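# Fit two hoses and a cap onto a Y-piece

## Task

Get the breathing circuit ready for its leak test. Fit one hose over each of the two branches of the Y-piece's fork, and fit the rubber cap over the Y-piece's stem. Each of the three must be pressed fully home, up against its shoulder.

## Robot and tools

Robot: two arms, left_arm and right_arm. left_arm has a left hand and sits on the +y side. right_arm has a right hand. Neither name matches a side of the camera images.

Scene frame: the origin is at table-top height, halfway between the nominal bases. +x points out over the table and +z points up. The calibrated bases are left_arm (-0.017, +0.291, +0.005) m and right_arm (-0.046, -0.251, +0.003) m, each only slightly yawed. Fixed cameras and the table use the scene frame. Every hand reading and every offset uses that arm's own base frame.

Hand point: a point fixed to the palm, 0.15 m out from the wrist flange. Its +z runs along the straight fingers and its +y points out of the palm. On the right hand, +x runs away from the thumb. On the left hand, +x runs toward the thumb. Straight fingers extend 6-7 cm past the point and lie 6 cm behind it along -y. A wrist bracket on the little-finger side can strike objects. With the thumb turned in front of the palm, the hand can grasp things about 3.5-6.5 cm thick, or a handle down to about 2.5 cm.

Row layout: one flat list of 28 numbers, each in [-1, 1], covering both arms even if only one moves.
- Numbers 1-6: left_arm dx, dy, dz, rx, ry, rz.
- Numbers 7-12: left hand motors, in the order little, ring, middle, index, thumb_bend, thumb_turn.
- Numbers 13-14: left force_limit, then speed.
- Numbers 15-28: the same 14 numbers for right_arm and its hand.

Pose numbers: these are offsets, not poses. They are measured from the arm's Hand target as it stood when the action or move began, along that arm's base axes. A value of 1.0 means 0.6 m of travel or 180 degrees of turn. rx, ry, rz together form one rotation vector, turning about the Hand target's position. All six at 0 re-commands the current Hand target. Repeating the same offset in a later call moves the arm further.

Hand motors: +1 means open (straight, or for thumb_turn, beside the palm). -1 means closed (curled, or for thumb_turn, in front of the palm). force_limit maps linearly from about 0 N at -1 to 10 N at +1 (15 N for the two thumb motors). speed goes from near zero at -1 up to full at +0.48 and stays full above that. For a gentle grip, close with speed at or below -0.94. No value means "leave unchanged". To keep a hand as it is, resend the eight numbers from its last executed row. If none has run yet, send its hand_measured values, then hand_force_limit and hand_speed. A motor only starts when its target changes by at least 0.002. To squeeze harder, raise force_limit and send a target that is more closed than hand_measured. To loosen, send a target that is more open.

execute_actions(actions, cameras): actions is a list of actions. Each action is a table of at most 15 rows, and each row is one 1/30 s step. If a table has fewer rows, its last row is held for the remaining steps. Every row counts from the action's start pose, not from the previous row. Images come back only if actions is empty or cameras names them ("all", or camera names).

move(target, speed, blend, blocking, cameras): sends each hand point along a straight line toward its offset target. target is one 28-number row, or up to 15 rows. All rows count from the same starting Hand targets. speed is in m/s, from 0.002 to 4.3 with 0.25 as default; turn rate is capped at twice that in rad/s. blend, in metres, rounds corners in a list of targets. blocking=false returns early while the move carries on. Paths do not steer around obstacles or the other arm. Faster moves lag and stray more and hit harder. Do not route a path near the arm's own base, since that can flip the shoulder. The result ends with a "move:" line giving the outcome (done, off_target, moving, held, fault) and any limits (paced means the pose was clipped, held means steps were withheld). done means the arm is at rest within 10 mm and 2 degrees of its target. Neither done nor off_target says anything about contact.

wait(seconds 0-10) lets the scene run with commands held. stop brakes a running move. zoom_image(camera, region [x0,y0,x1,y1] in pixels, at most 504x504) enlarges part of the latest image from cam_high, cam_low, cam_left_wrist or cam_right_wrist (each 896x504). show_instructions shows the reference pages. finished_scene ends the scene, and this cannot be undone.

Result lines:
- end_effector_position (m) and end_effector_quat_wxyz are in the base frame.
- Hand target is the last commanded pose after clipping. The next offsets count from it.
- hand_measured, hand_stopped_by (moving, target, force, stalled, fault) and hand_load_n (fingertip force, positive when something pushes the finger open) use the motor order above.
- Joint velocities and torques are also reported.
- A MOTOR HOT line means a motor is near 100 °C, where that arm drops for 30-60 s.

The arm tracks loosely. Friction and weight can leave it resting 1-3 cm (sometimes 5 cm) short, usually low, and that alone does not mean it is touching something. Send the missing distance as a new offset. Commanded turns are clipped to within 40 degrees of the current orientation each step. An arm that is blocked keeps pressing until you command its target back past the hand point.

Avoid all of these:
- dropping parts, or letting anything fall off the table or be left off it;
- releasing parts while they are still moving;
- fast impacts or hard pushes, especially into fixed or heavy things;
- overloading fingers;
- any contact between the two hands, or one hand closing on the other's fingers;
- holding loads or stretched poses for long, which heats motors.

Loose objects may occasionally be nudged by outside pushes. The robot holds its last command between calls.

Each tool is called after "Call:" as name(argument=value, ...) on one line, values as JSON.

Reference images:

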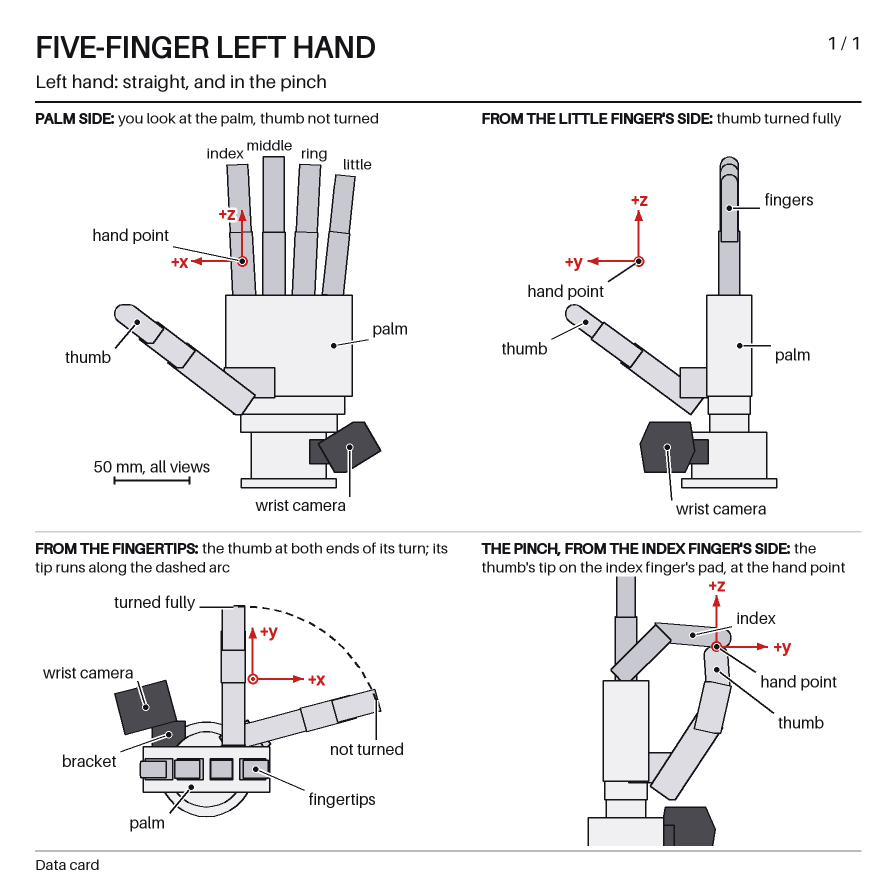

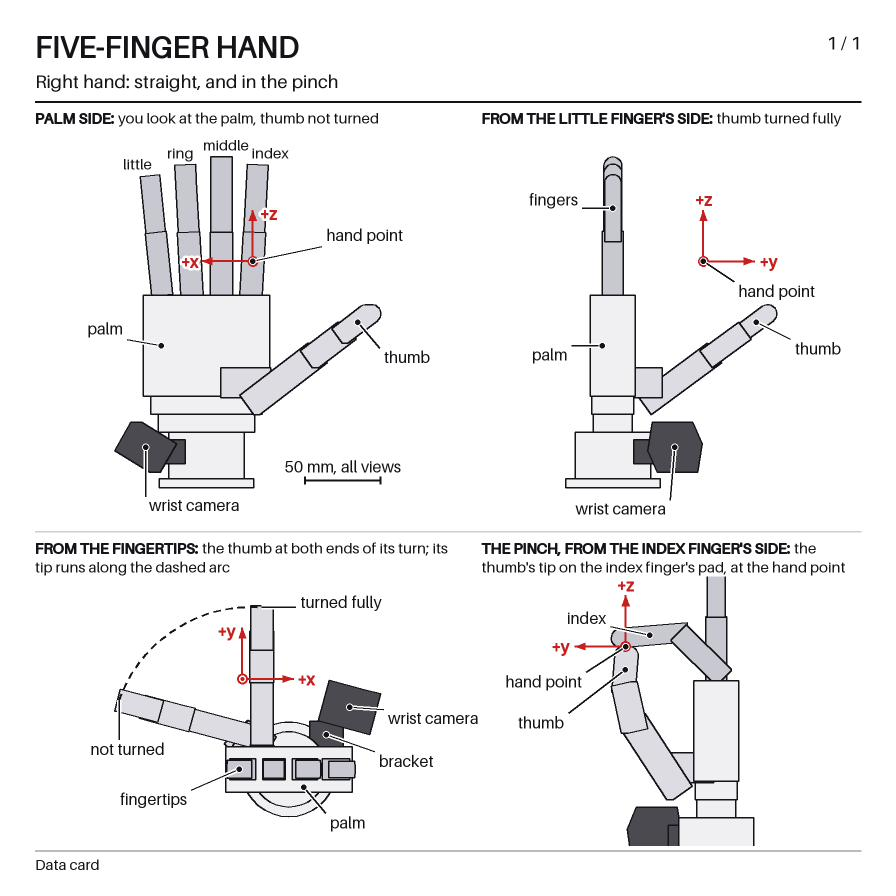

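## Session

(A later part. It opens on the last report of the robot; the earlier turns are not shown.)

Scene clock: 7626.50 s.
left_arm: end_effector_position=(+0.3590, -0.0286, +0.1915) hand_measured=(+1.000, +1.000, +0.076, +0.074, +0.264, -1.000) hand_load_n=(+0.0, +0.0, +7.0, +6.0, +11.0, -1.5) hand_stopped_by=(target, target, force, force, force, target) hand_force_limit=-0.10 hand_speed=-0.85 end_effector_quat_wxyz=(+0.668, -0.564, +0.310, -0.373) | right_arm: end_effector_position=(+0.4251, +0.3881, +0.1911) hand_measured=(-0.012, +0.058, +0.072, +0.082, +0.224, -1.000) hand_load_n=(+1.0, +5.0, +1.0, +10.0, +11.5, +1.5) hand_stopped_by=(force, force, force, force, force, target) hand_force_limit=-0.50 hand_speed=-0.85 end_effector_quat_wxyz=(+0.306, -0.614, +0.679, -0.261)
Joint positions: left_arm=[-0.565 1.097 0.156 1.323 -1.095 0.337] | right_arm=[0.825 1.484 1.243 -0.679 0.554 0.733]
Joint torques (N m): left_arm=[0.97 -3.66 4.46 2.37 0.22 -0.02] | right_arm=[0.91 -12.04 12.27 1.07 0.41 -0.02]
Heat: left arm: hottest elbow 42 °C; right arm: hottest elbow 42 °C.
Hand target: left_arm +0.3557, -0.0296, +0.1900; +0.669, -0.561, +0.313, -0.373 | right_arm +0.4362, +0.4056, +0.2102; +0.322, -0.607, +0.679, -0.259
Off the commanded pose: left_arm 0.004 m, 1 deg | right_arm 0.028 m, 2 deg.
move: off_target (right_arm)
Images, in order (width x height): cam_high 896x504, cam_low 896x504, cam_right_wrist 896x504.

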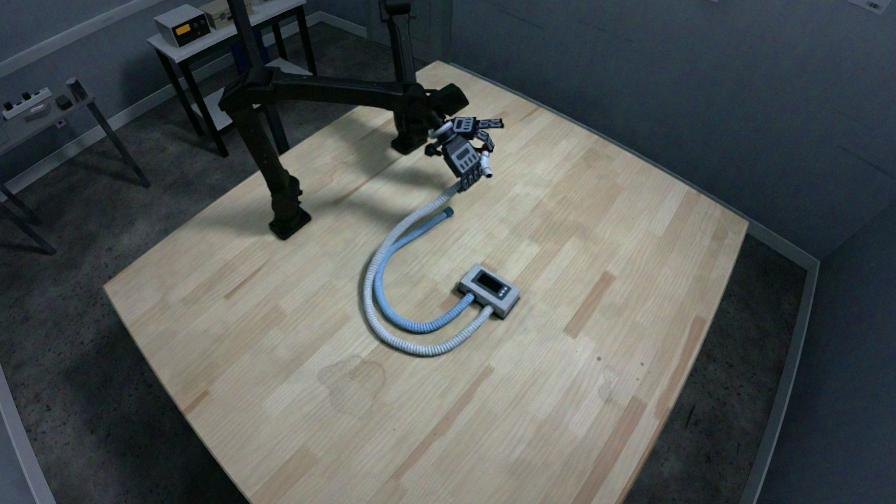

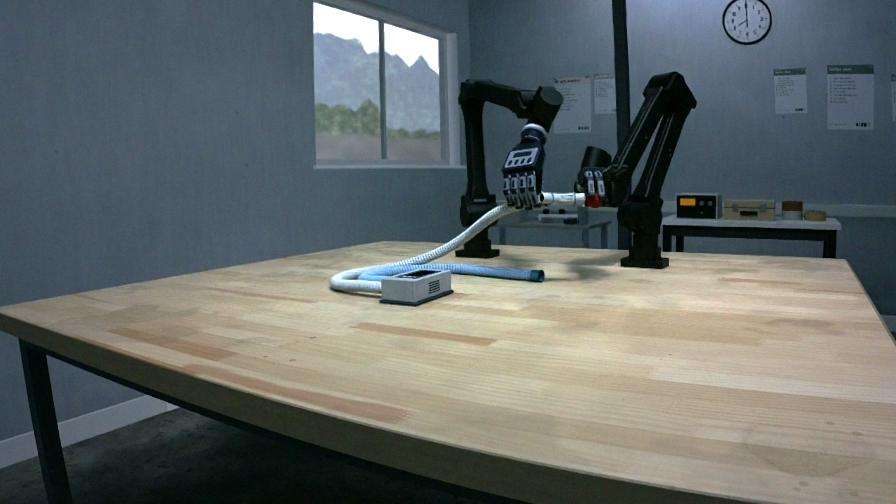

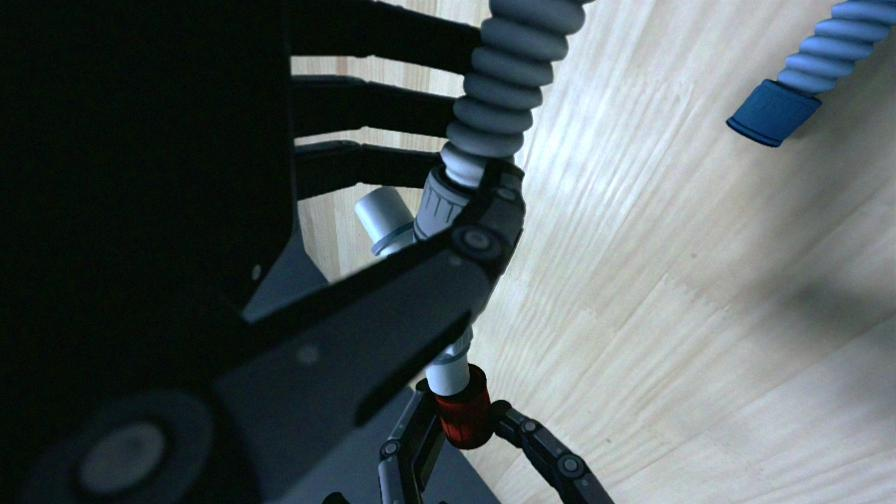

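Call:
wait(seconds=0.5, cameras=["all"])

Scene clock: 7650.43 s.
left_arm: end_effector_position=(+0.3590, -0.0286, +0.1915) hand_measured=(+1.000, +1.000, +0.076, +0.074, +0.264, -1.000) hand_load_n=(+0.0, +0.0, +6.5, +6.0, +11.0, -1.5) hand_stopped_by=(target, target, force, force, force, target) hand_force_limit=-0.10 hand_speed=-0.85 end_effector_quat_wxyz=(+0.668, -0.564, +0.310, -0.373) | right_arm: end_effector_position=(+0.4251, +0.3881, +0.1911) hand_measured=(-0.012, +0.058, +0.072, +0.082, +0.224, -1.000) hand_load_n=(+1.0, +5.0, +1.5, +10.0, +11.5, +1.5) hand_stopped_by=(force, force, force, force, force, target) hand_force_limit=-0.50 hand_speed=-0.85 end_effector_quat_wxyz=(+0.306, -0.614, +0.679, -0.261)
Joint positions: left_arm=[-0.565 1.097 0.156 1.323 -1.095 0.337] | right_arm=[0.825 1.484 1.243 -0.679 0.554 0.734]
Joint torques (N m): left_arm=[1.32 -4.31 4.37 2.11 0.22 0] | right_arm=[1.14 -12.45 12.37 1.07 0.46 -0.04]
Heat: left arm: hottest elbow 41 °C; right arm: hottest elbow 42 °C.
Hand target: left_arm +0.3557, -0.0296, +0.1900; +0.669, -0.561, +0.313, -0.373 | right_arm +0.4362, +0.4057, +0.2103; +0.322, -0.607, +0.679, -0.259
Off the commanded pose: left_arm 0.004 m, 1 deg | right_arm 0.028 m, 2 deg.
wait: 0.50 s; at rest from the start

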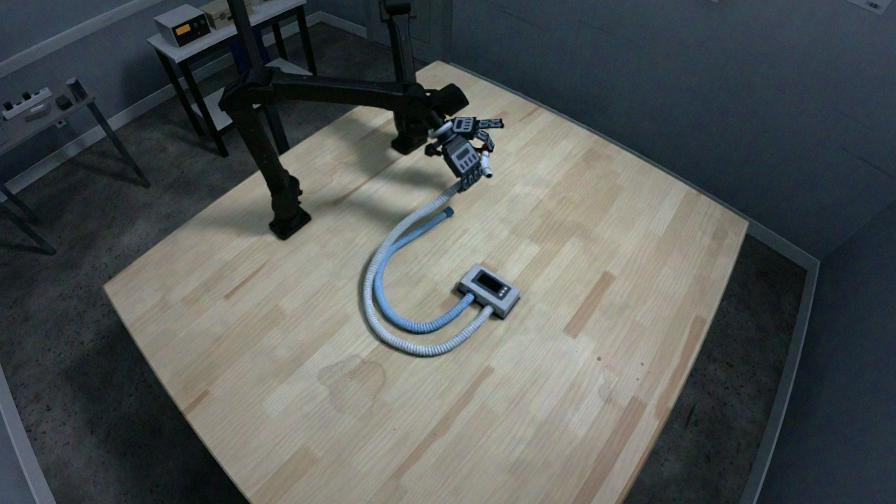

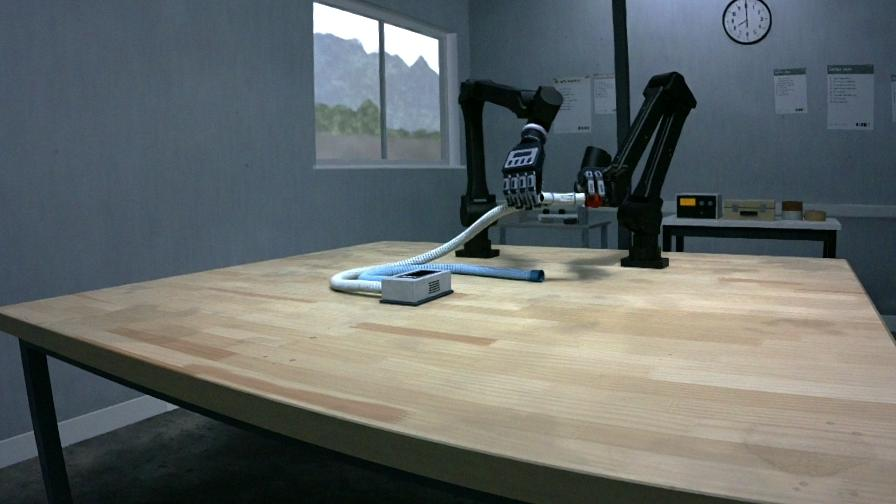

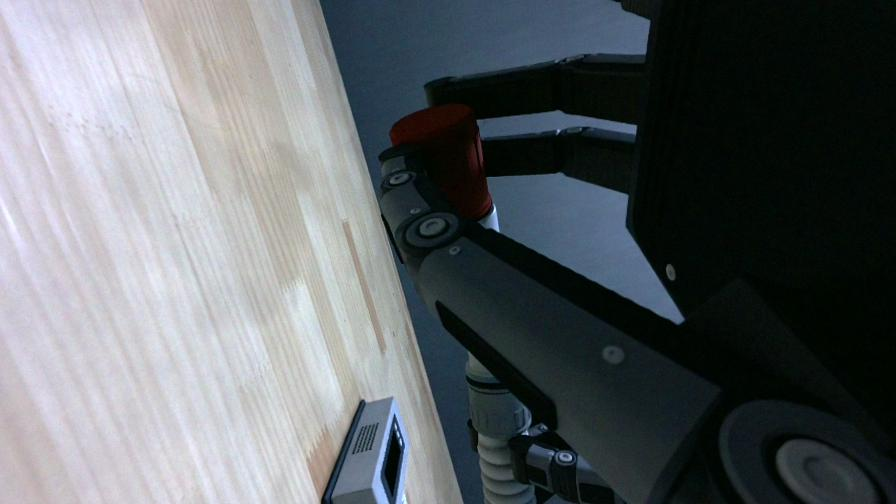

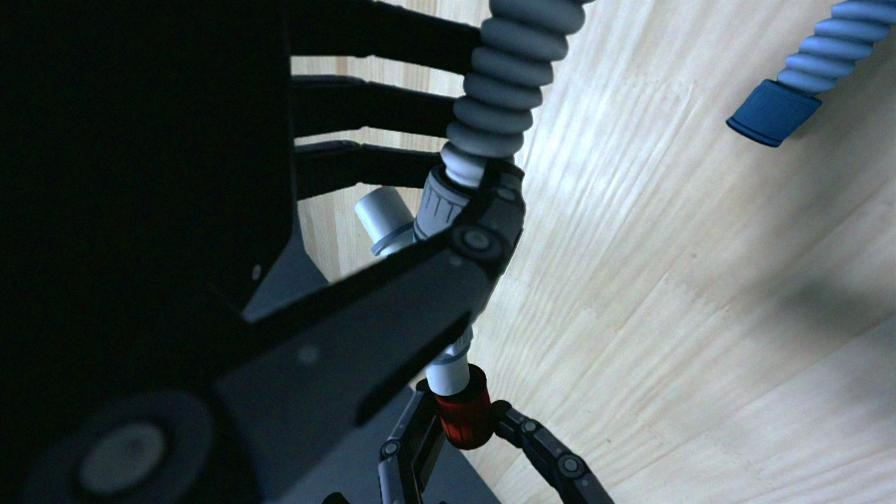

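Call:
zoom_image(camera="cam_right_wrist", region=[380, 310, 540, 470])

Call:
zoom_image(camera="cam_left_wrist", region=[370, 90, 550, 270])

Call:
zoom_image(camera="cam_high", region=[462, 122, 512, 182])

Call:
zoom_image(camera="cam_low", region=[550, 175, 630, 225])

Scaled by 3.150 from the camera's 896x504 image, which has a finer 1280x720 frame.

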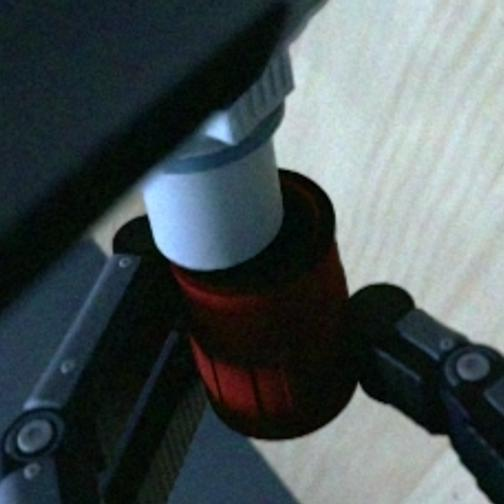

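Scaled by 2.800 from the camera's 896x504 image, which has a finer 1280x720 frame.

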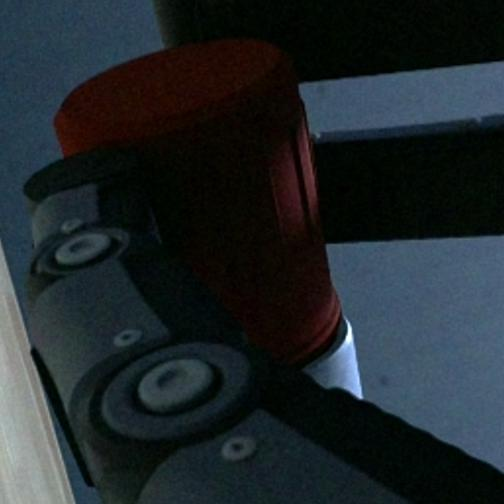

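Scaled by 8.400 from the camera's 896x504 image, which has a finer 1280x720 frame.

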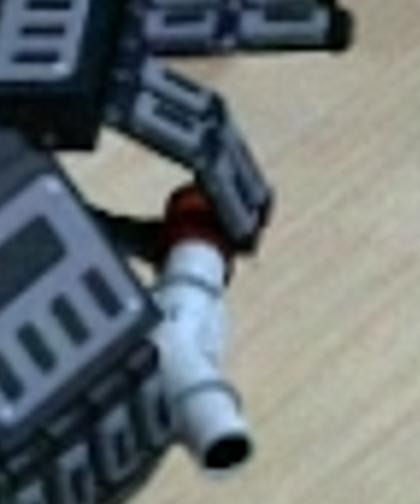

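Scaled by 6.300 from the camera's 896x504 image, which has a finer 1280x720 frame.

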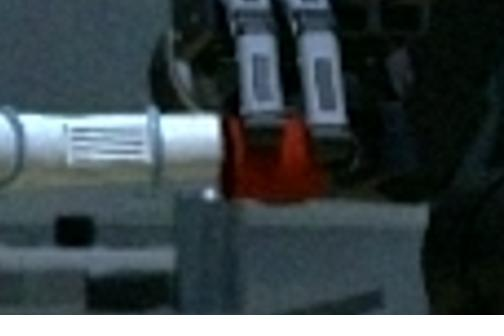

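Call:
zoom_image(camera="cam_low", region=[575, 185, 615, 215])

Call:
zoom_image(camera="cam_high", region=[474, 138, 504, 166])

Call:
zoom_image(camera="cam_right_wrist", region=[410, 340, 510, 430])

Call:
zoom_image(camera="cam_left_wrist", region=[450, 160, 520, 260])

Scaled by 12.600 from the camera's 896x504 image, which has a finer 1280x720 frame.

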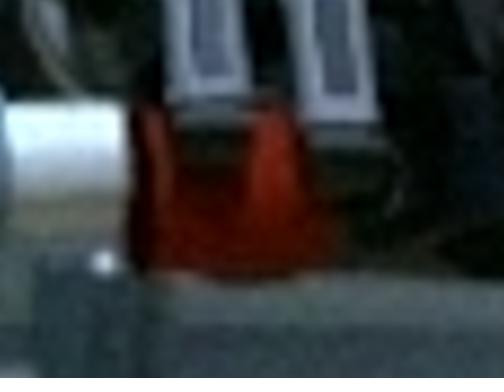

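Scaled by 16.800 from the camera's 896x504 image, which has a finer 1280x720 frame.

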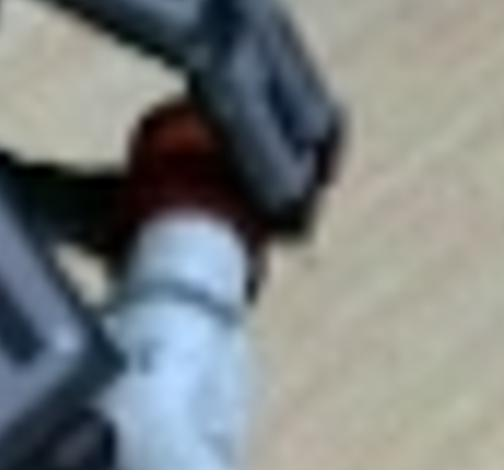

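Scaled by 5.040 from the camera's 896x504 image, which has a finer 1280x720 frame.

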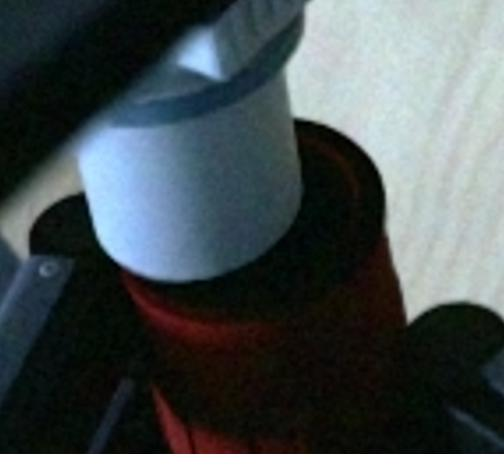

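Scaled by 5.040 from the camera's 896x504 image, which has a finer 1280x720 frame.

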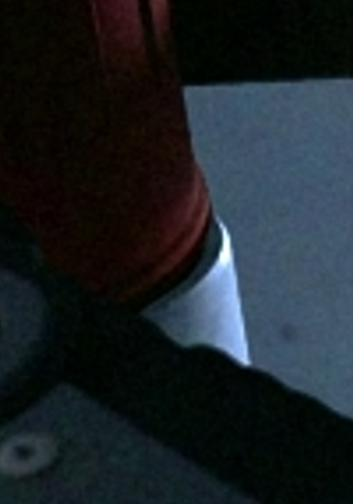

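Call:
move(target=[0.012, 0.006, 0.012, 0, 0, 0, 1, 1, -0.5, -0.5, -0.3, -1, -0.1, -0.85, 0, 0, 0, 0, 0, 0, -0.5, -0.5, -0.5, -0.5, -0.3, -1, -0.5, -0.85], speed=0.03, cameras=[])

Scene clock: 7743.77 s.
left_arm: end_effector_position=(+0.3600, -0.0276, +0.1918) hand_measured=(+1.000, +1.000, +0.076, +0.074, +0.264, -1.000) hand_load_n=(+0.0, +0.0, +6.5, +6.0, +10.5, -1.5) hand_stopped_by=(target, target, force, force, force, target) hand_force_limit=-0.10 hand_speed=-0.85 end_effector_quat_wxyz=(+0.670, -0.559, +0.321, -0.369) | right_arm: end_effector_position=(+0.4251, +0.3881, +0.1911) hand_measured=(-0.012, +0.058, +0.072, +0.082, +0.224, -1.000) hand_load_n=(+1.0, +5.0, +1.5, +9.5, +11.5, +1.5) hand_stopped_by=(force, force, force, force, force, target) hand_force_limit=-0.50 hand_speed=-0.85 end_effector_quat_wxyz=(+0.306, -0.614, +0.679, -0.261)
Joint positions: left_arm=[-0.553 1.072 0.156 1.277 -1.07 0.337] | right_arm=[0.825 1.484 1.243 -0.679 0.554 0.734]
Joint torques (N m): left_arm=[2.61 -4.84 5.86 0.96 0.38 -0.24] | right_arm=[0.32 -12.51 12.31 1.09 0.46 -0.08]
Heat: left arm: hottest elbow 40 °C; right arm: hottest elbow 42 °C.
Hand target: left_arm +0.3629, -0.0260, +0.1972; +0.669, -0.561, +0.313, -0.373 | right_arm +0.4362, +0.4057, +0.2102; +0.322, -0.607, +0.679, -0.259
Off the commanded pose: left_arm 0.006 m, 1 deg | right_arm 0.028 m, 2 deg.
move: off_target (right_arm)
No camera images: "cameras" was empty.

Call:
move(target=[0.004, 0.003, 0.015, 0, 0, 0, 1, 1, -0.5, -0.5, -0.3, -1, -0.1, -0.85, 0, 0, 0, 0, 0, 0, -0.5, -0.5, -0.5, -0.5, -0.3, -1, -0.5, -0.85], speed=0.03, cameras=[])

Scene clock: 7749.23 s.
left_arm: end_effector_position=(+0.3585, -0.0235, +0.1941) hand_measured=(+1.000, +1.000, +0.076, +0.074, +0.264, -1.000) hand_load_n=(+0.0, -0.5, +6.5, +6.0, +11.0, -1.5) hand_stopped_by=(target, target, force, force, force, target) hand_force_limit=-0.10 hand_speed=-0.85 end_effector_quat_wxyz=(+0.671, -0.557, +0.328, -0.363) | right_arm: end_effector_position=(+0.4251, +0.3881, +0.1911) hand_measured=(-0.012, +0.058, +0.072, +0.082, +0.224, -1.000) hand_load_n=(+1.0, +5.0, +1.0, +10.0, +11.5, +1.5) hand_stopped_by=(force, force, force, force, force, target) hand_force_limit=-0.50 hand_speed=-0.85 end_effector_quat_wxyz=(+0.306, -0.614, +0.679, -0.261)
Joint positions: left_arm=[-0.54 1.02 0.156 1.203 -1.058 0.334] | right_arm=[0.825 1.484 1.243 -0.679 0.554 0.734]
Joint torques (N m): left_arm=[3.14 -4.37 7.54 1.16 0.37 -0.27] | right_arm=[1.2 -12.28 12.23 0.96 0.44 -0.09]
Heat: left arm: hottest elbow 40 °C; right arm: hottest elbow 42 °C.
Hand target: left_arm +0.3653, -0.0243, +0.2062; +0.669, -0.561, +0.313, -0.373 | right_arm +0.4362, +0.4057, +0.2102; +0.322, -0.607, +0.679, -0.259
Off the commanded pose: left_arm 0.014 m, 2 deg | right_arm 0.028 m, 2 deg.
move: off_target (left_arm, right_arm)
No camera images: "cameras" was empty.

Call:
wait(seconds=0.3, cameras=["all"])

Call:
zoom_image(camera="cam_low", region=[565, 180, 615, 215])

Call:
zoom_image(camera="cam_high", region=[472, 136, 504, 168])

Call:
zoom_image(camera="cam_right_wrist", region=[410, 340, 510, 450])

Call:
zoom_image(camera="cam_left_wrist", region=[390, 90, 540, 260])

Scene clock: 7756.07 s.
left_arm: end_effector_position=(+0.3585, -0.0234, +0.1941) hand_measured=(+1.000, +1.000, +0.076, +0.074, +0.264, -1.000) hand_load_n=(+0.0, +0.0, +6.5, +6.0, +10.5, -1.5) hand_stopped_by=(target, target, force, force, force, target) hand_force_limit=-0.10 hand_speed=-0.85 end_effector_quat_wxyz=(+0.671, -0.557, +0.328, -0.363) | right_arm: end_effector_position=(+0.4251, +0.3881, +0.1911) hand_measured=(-0.012, +0.058, +0.072, +0.082, +0.224, -1.000) hand_load_n=(+1.0, +5.0, +1.0, +10.0, +11.5, +1.5) hand_stopped_by=(force, force, force, force, force, target) hand_force_limit=-0.50 hand_speed=-0.85 end_effector_quat_wxyz=(+0.306, -0.614, +0.679, -0.261)
Joint positions: left_arm=[-0.54 1.02 0.156 1.203 -1.058 0.334] | right_arm=[0.825 1.484 1.243 -0.679 0.554 0.734]
Joint torques (N m): left_arm=[3.37 -4.54 7.39 1.11 0.4 -0.23] | right_arm=[0.67 -12.22 12.23 1.05 0.44 -0.1]
Heat: left arm: hottest elbow 40 °C; right arm: hottest elbow 42 °C.
Hand target: left_arm +0.3653, -0.0242, +0.2062; +0.669, -0.561, +0.313, -0.373 | right_arm +0.4362, +0.4057, +0.2102; +0.322, -0.607, +0.679, -0.259
Off the commanded pose: left_arm 0.014 m, 2 deg | right_arm 0.028 m, 2 deg.
wait: 0.30 s; at rest from the start

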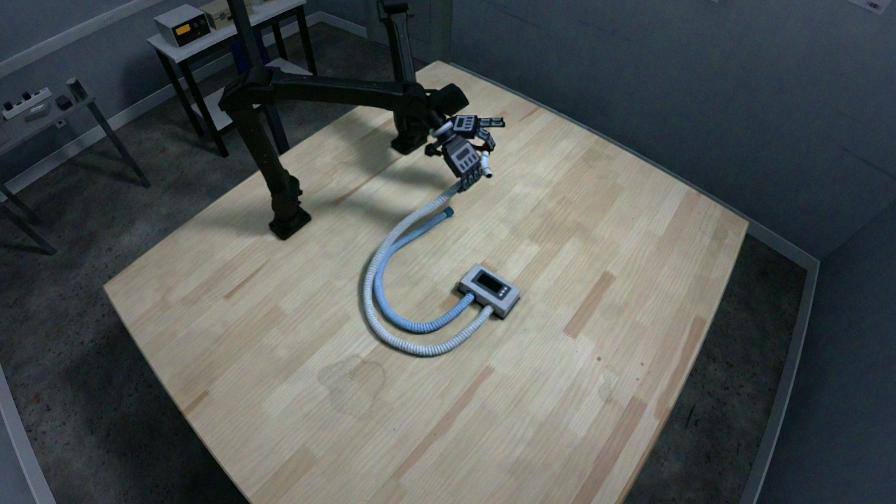

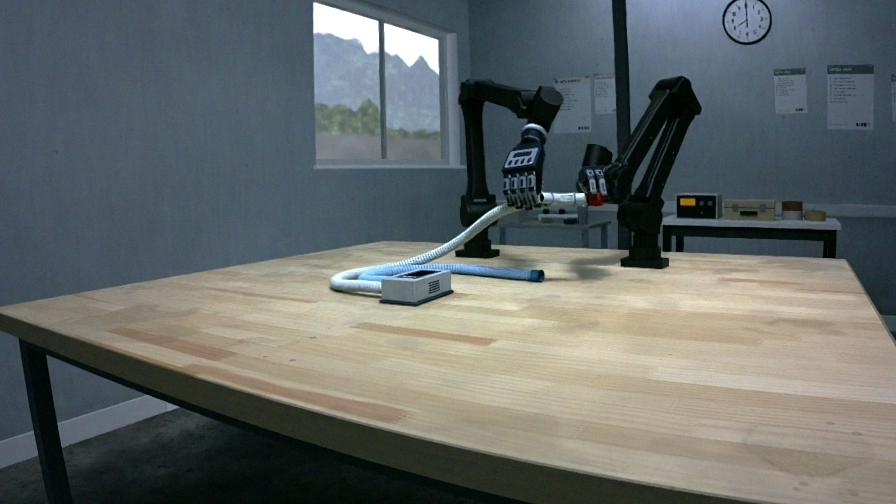

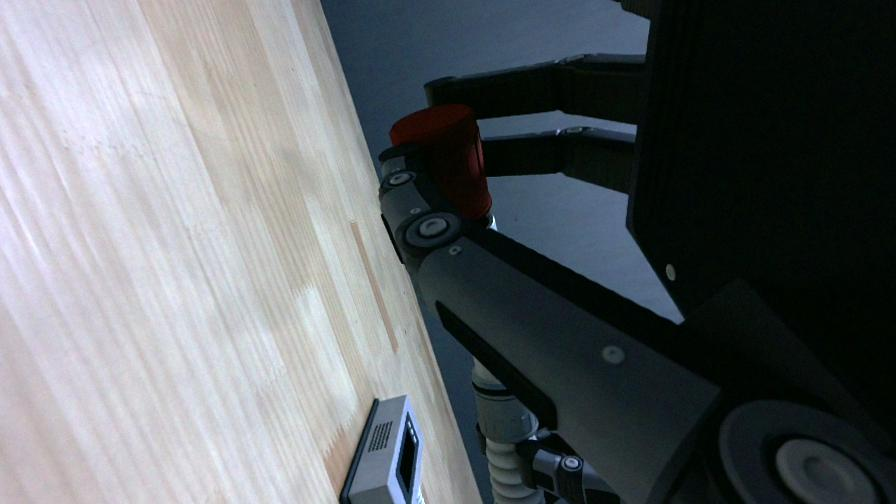

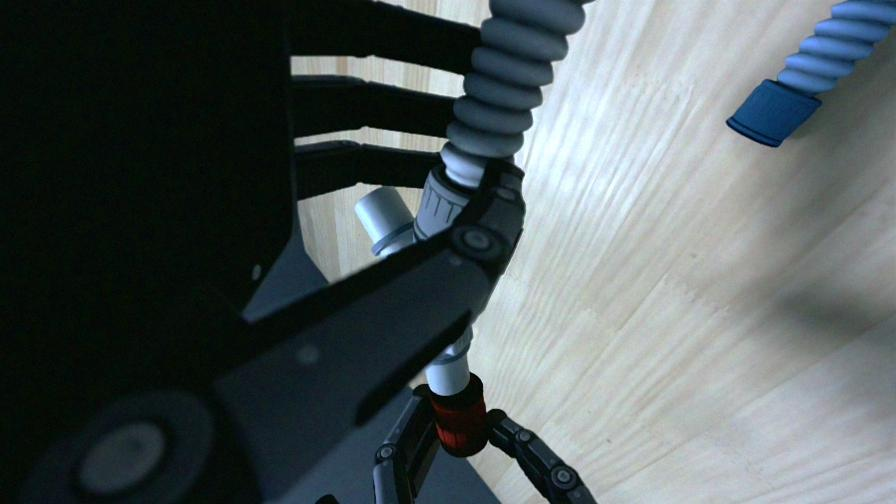

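Scaled by 10.080 from the camera's 896x504 image, which has a finer 1280x720 frame.

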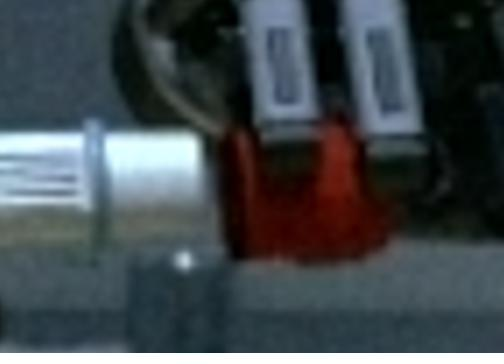

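Scaled by 15.750 from the camera's 896x504 image, which has a finer 1280x720 frame.

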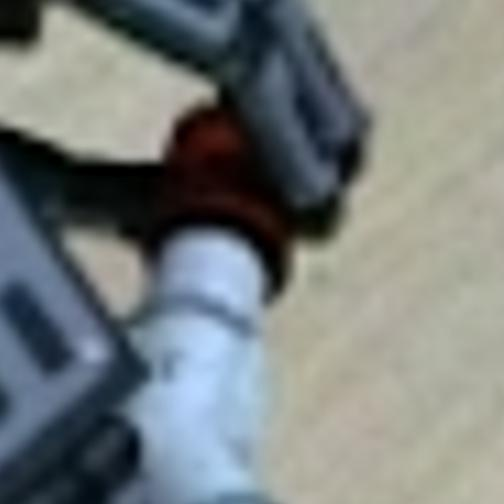

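Scaled by 4.582 from the camera's 896x504 image, which has a finer 1280x720 frame.

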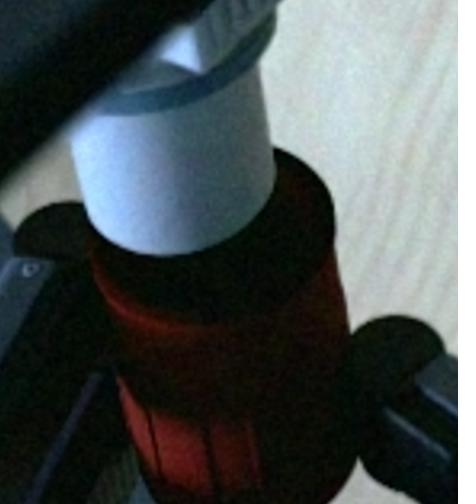

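Scaled by 2.965 from the camera's 896x504 image, which has a finer 1280x720 frame.

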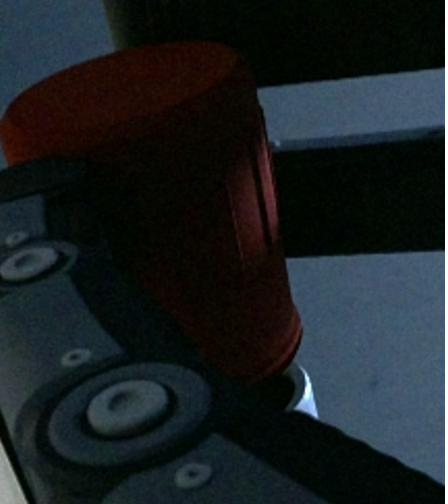

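Call:
move(target=[0.006, -0.004, 0.011, -0.0142, -0.0087, 0, 1, 1, -0.5, -0.5, -0.3, -1, -0.1, -0.85, 0, 0, 0, 0, 0, 0, -0.5, -0.5, -0.5, -0.5, -0.3, -1, -0.5, -0.85], speed=0.03, cameras=["all"])

Call:
zoom_image(camera="cam_low", region=[565, 180, 615, 215])

Call:
zoom_image(camera="cam_high", region=[472, 136, 504, 168])

Call:
zoom_image(camera="cam_right_wrist", region=[410, 340, 510, 450])

Call:
zoom_image(camera="cam_left_wrist", region=[390, 90, 540, 260])

Scene clock: 7820.93 s.
left_arm: end_effector_position=(+0.3589, -0.0248, +0.1950) hand_measured=(+1.000, +1.000, +0.076, +0.074, +0.264, -1.000) hand_load_n=(+0.0, +0.0, +6.5, +6.0, +10.5, -1.5) hand_stopped_by=(target, target, force, force, force, target) hand_force_limit=-0.10 hand_speed=-0.85 end_effector_quat_wxyz=(+0.663, -0.566, +0.317, -0.375) | right_arm: end_effector_position=(+0.4251, +0.3881, +0.1911) hand_measured=(-0.012, +0.058, +0.072, +0.082, +0.224, -1.000) hand_load_n=(+1.0, +5.0, +1.0, +10.0, +11.5, +1.0) hand_stopped_by=(force, force, force, force, force, target) hand_force_limit=-0.50 hand_speed=-0.85 end_effector_quat_wxyz=(+0.306, -0.614, +0.679, -0.261)
Joint positions: left_arm=[-0.539 1.01 0.156 1.184 -1.06 0.288] | right_arm=[0.825 1.484 1.243 -0.679 0.554 0.734]
Joint torques (N m): left_arm=[2.78 -4.13 8.51 1.02 0.16 -0.24] | right_arm=[0.32 -12.45 12.27 0.95 0.45 -0.06]
Heat: left arm: hottest elbow 41 °C; right arm: hottest elbow 42 °C.
Hand target: left_arm +0.3689, -0.0267, +0.2128; +0.661, -0.571, +0.296, -0.388 | right_arm +0.4362, +0.4057, +0.2102; +0.322, -0.607, +0.679, -0.259
Off the commanded pose: left_arm 0.020 m, 3 deg | right_arm 0.028 m, 2 deg.
move: off_target (left_arm, right_arm)

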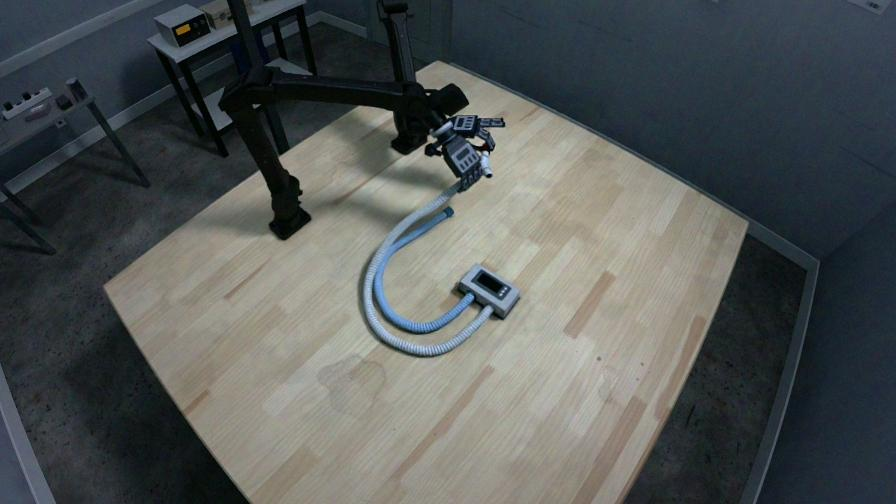

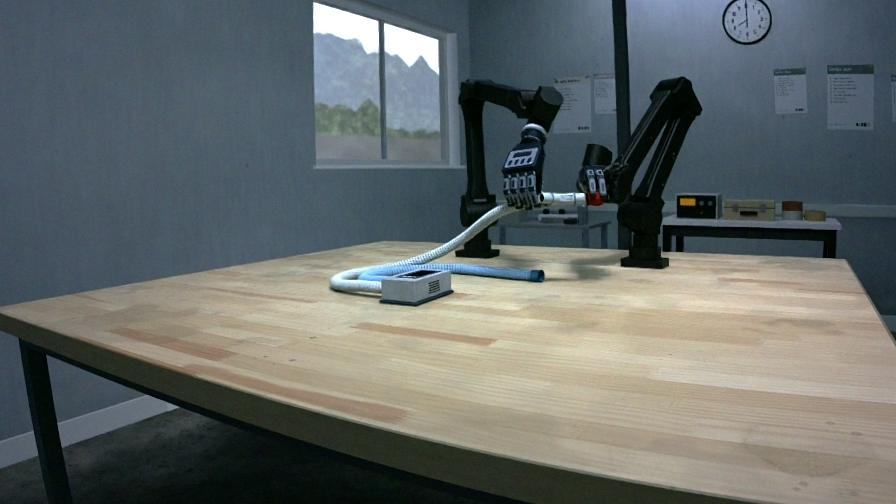

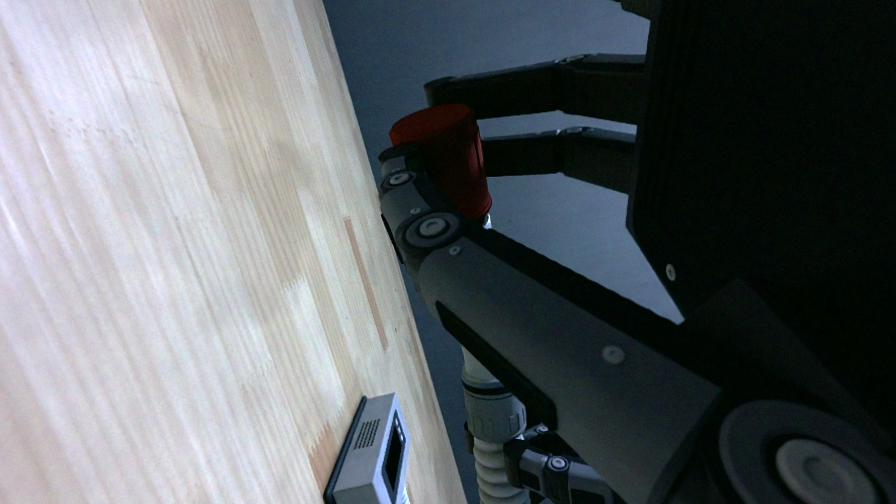

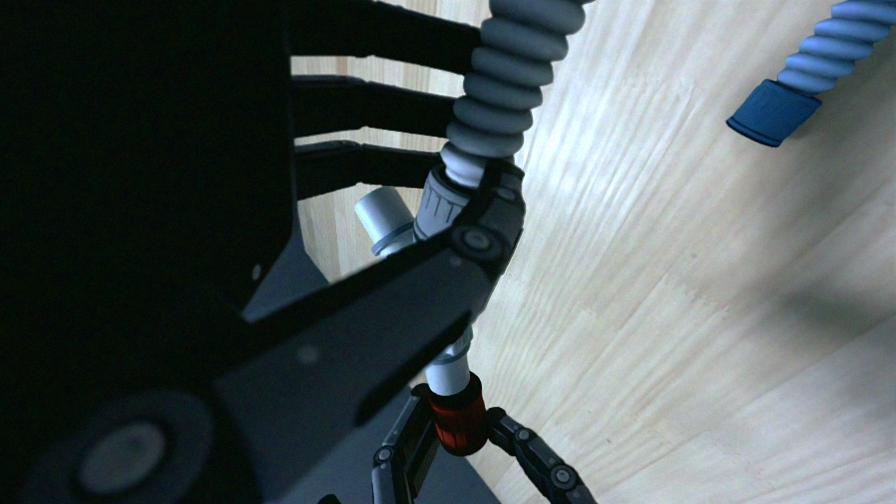

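Scaled by 10.080 from the camera's 896x504 image, which has a finer 1280x720 frame.

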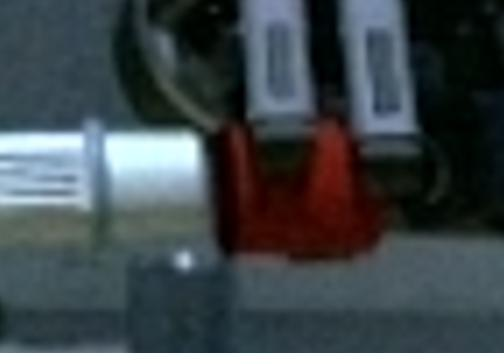

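Scaled by 15.750 from the camera's 896x504 image, which has a finer 1280x720 frame.

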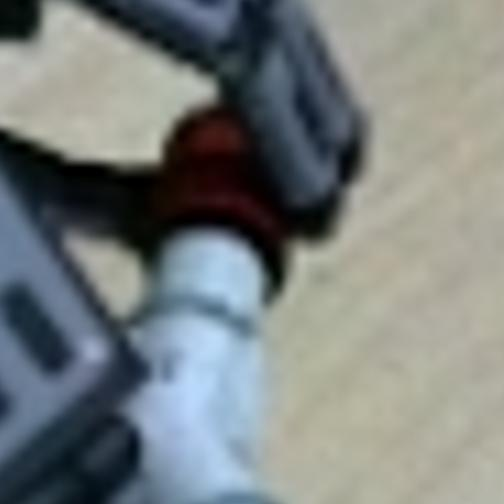

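Scaled by 4.582 from the camera's 896x504 image, which has a finer 1280x720 frame.

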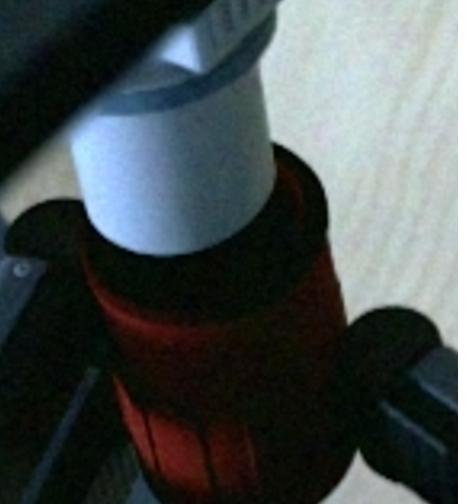

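Scaled by 2.965 from the camera's 896x504 image, which has a finer 1280x720 frame.

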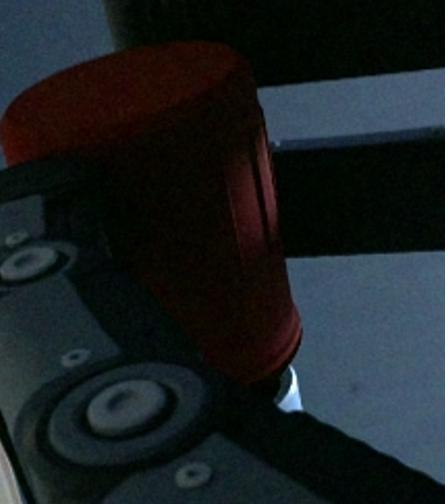

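Call:
move(target=[0.0, -0.002, 0.014, 0, 0, 0, 1, 1, -0.5, -0.5, -0.3, -1, -0.1, -0.85, 0, 0, 0, 0, 0, 0, -0.5, -0.5, -0.5, -0.5, -0.3, -1, -0.5, -0.85], speed=0.03, cameras=[])

Scene clock: 7830.23 s.
left_arm: end_effector_position=(+0.3560, -0.0223, +0.1972) hand_measured=(+1.000, +1.000, +0.076, +0.074, +0.264, -1.000) hand_load_n=(+0.0, +0.0, +6.5, +5.5, +10.5, -1.5) hand_stopped_by=(target, target, force, force, force, target) hand_force_limit=-0.10 hand_speed=-0.85 end_effector_quat_wxyz=(+0.663, -0.567, +0.319, -0.370) | right_arm: end_effector_position=(+0.4251, +0.3881, +0.1911) hand_measured=(-0.012, +0.058, +0.072, +0.082, +0.224, -1.000) hand_load_n=(+1.0, +4.5, +1.0, +10.0, +11.5, +1.5) hand_stopped_by=(force, force, force, force, force, target) hand_force_limit=-0.50 hand_speed=-0.85 end_effector_quat_wxyz=(+0.306, -0.614, +0.679, -0.261)
Joint positions: left_arm=[-0.539 0.969 0.156 1.134 -1.066 0.288] | right_arm=[0.825 1.484 1.243 -0.679 0.554 0.734]
Joint torques (N m): left_arm=[2.32 -4.19 9.66 0.98 0.16 -0.27] | right_arm=[1.26 -12.16 12.29 1.11 0.43 -0.09]
Heat: left arm: hottest elbow 42 °C; right arm: hottest elbow 42 °C.
Hand target: left_arm +0.3689, -0.0278, +0.2212; +0.661, -0.571, +0.296, -0.387 | right_arm +0.4362, +0.4057, +0.2102; +0.322, -0.607, +0.679, -0.259
Off the commanded pose: left_arm 0.028 m, 3 deg | right_arm 0.028 m, 2 deg.
move: off_target (left_arm, right_arm)
No camera images: "cameras" was empty.


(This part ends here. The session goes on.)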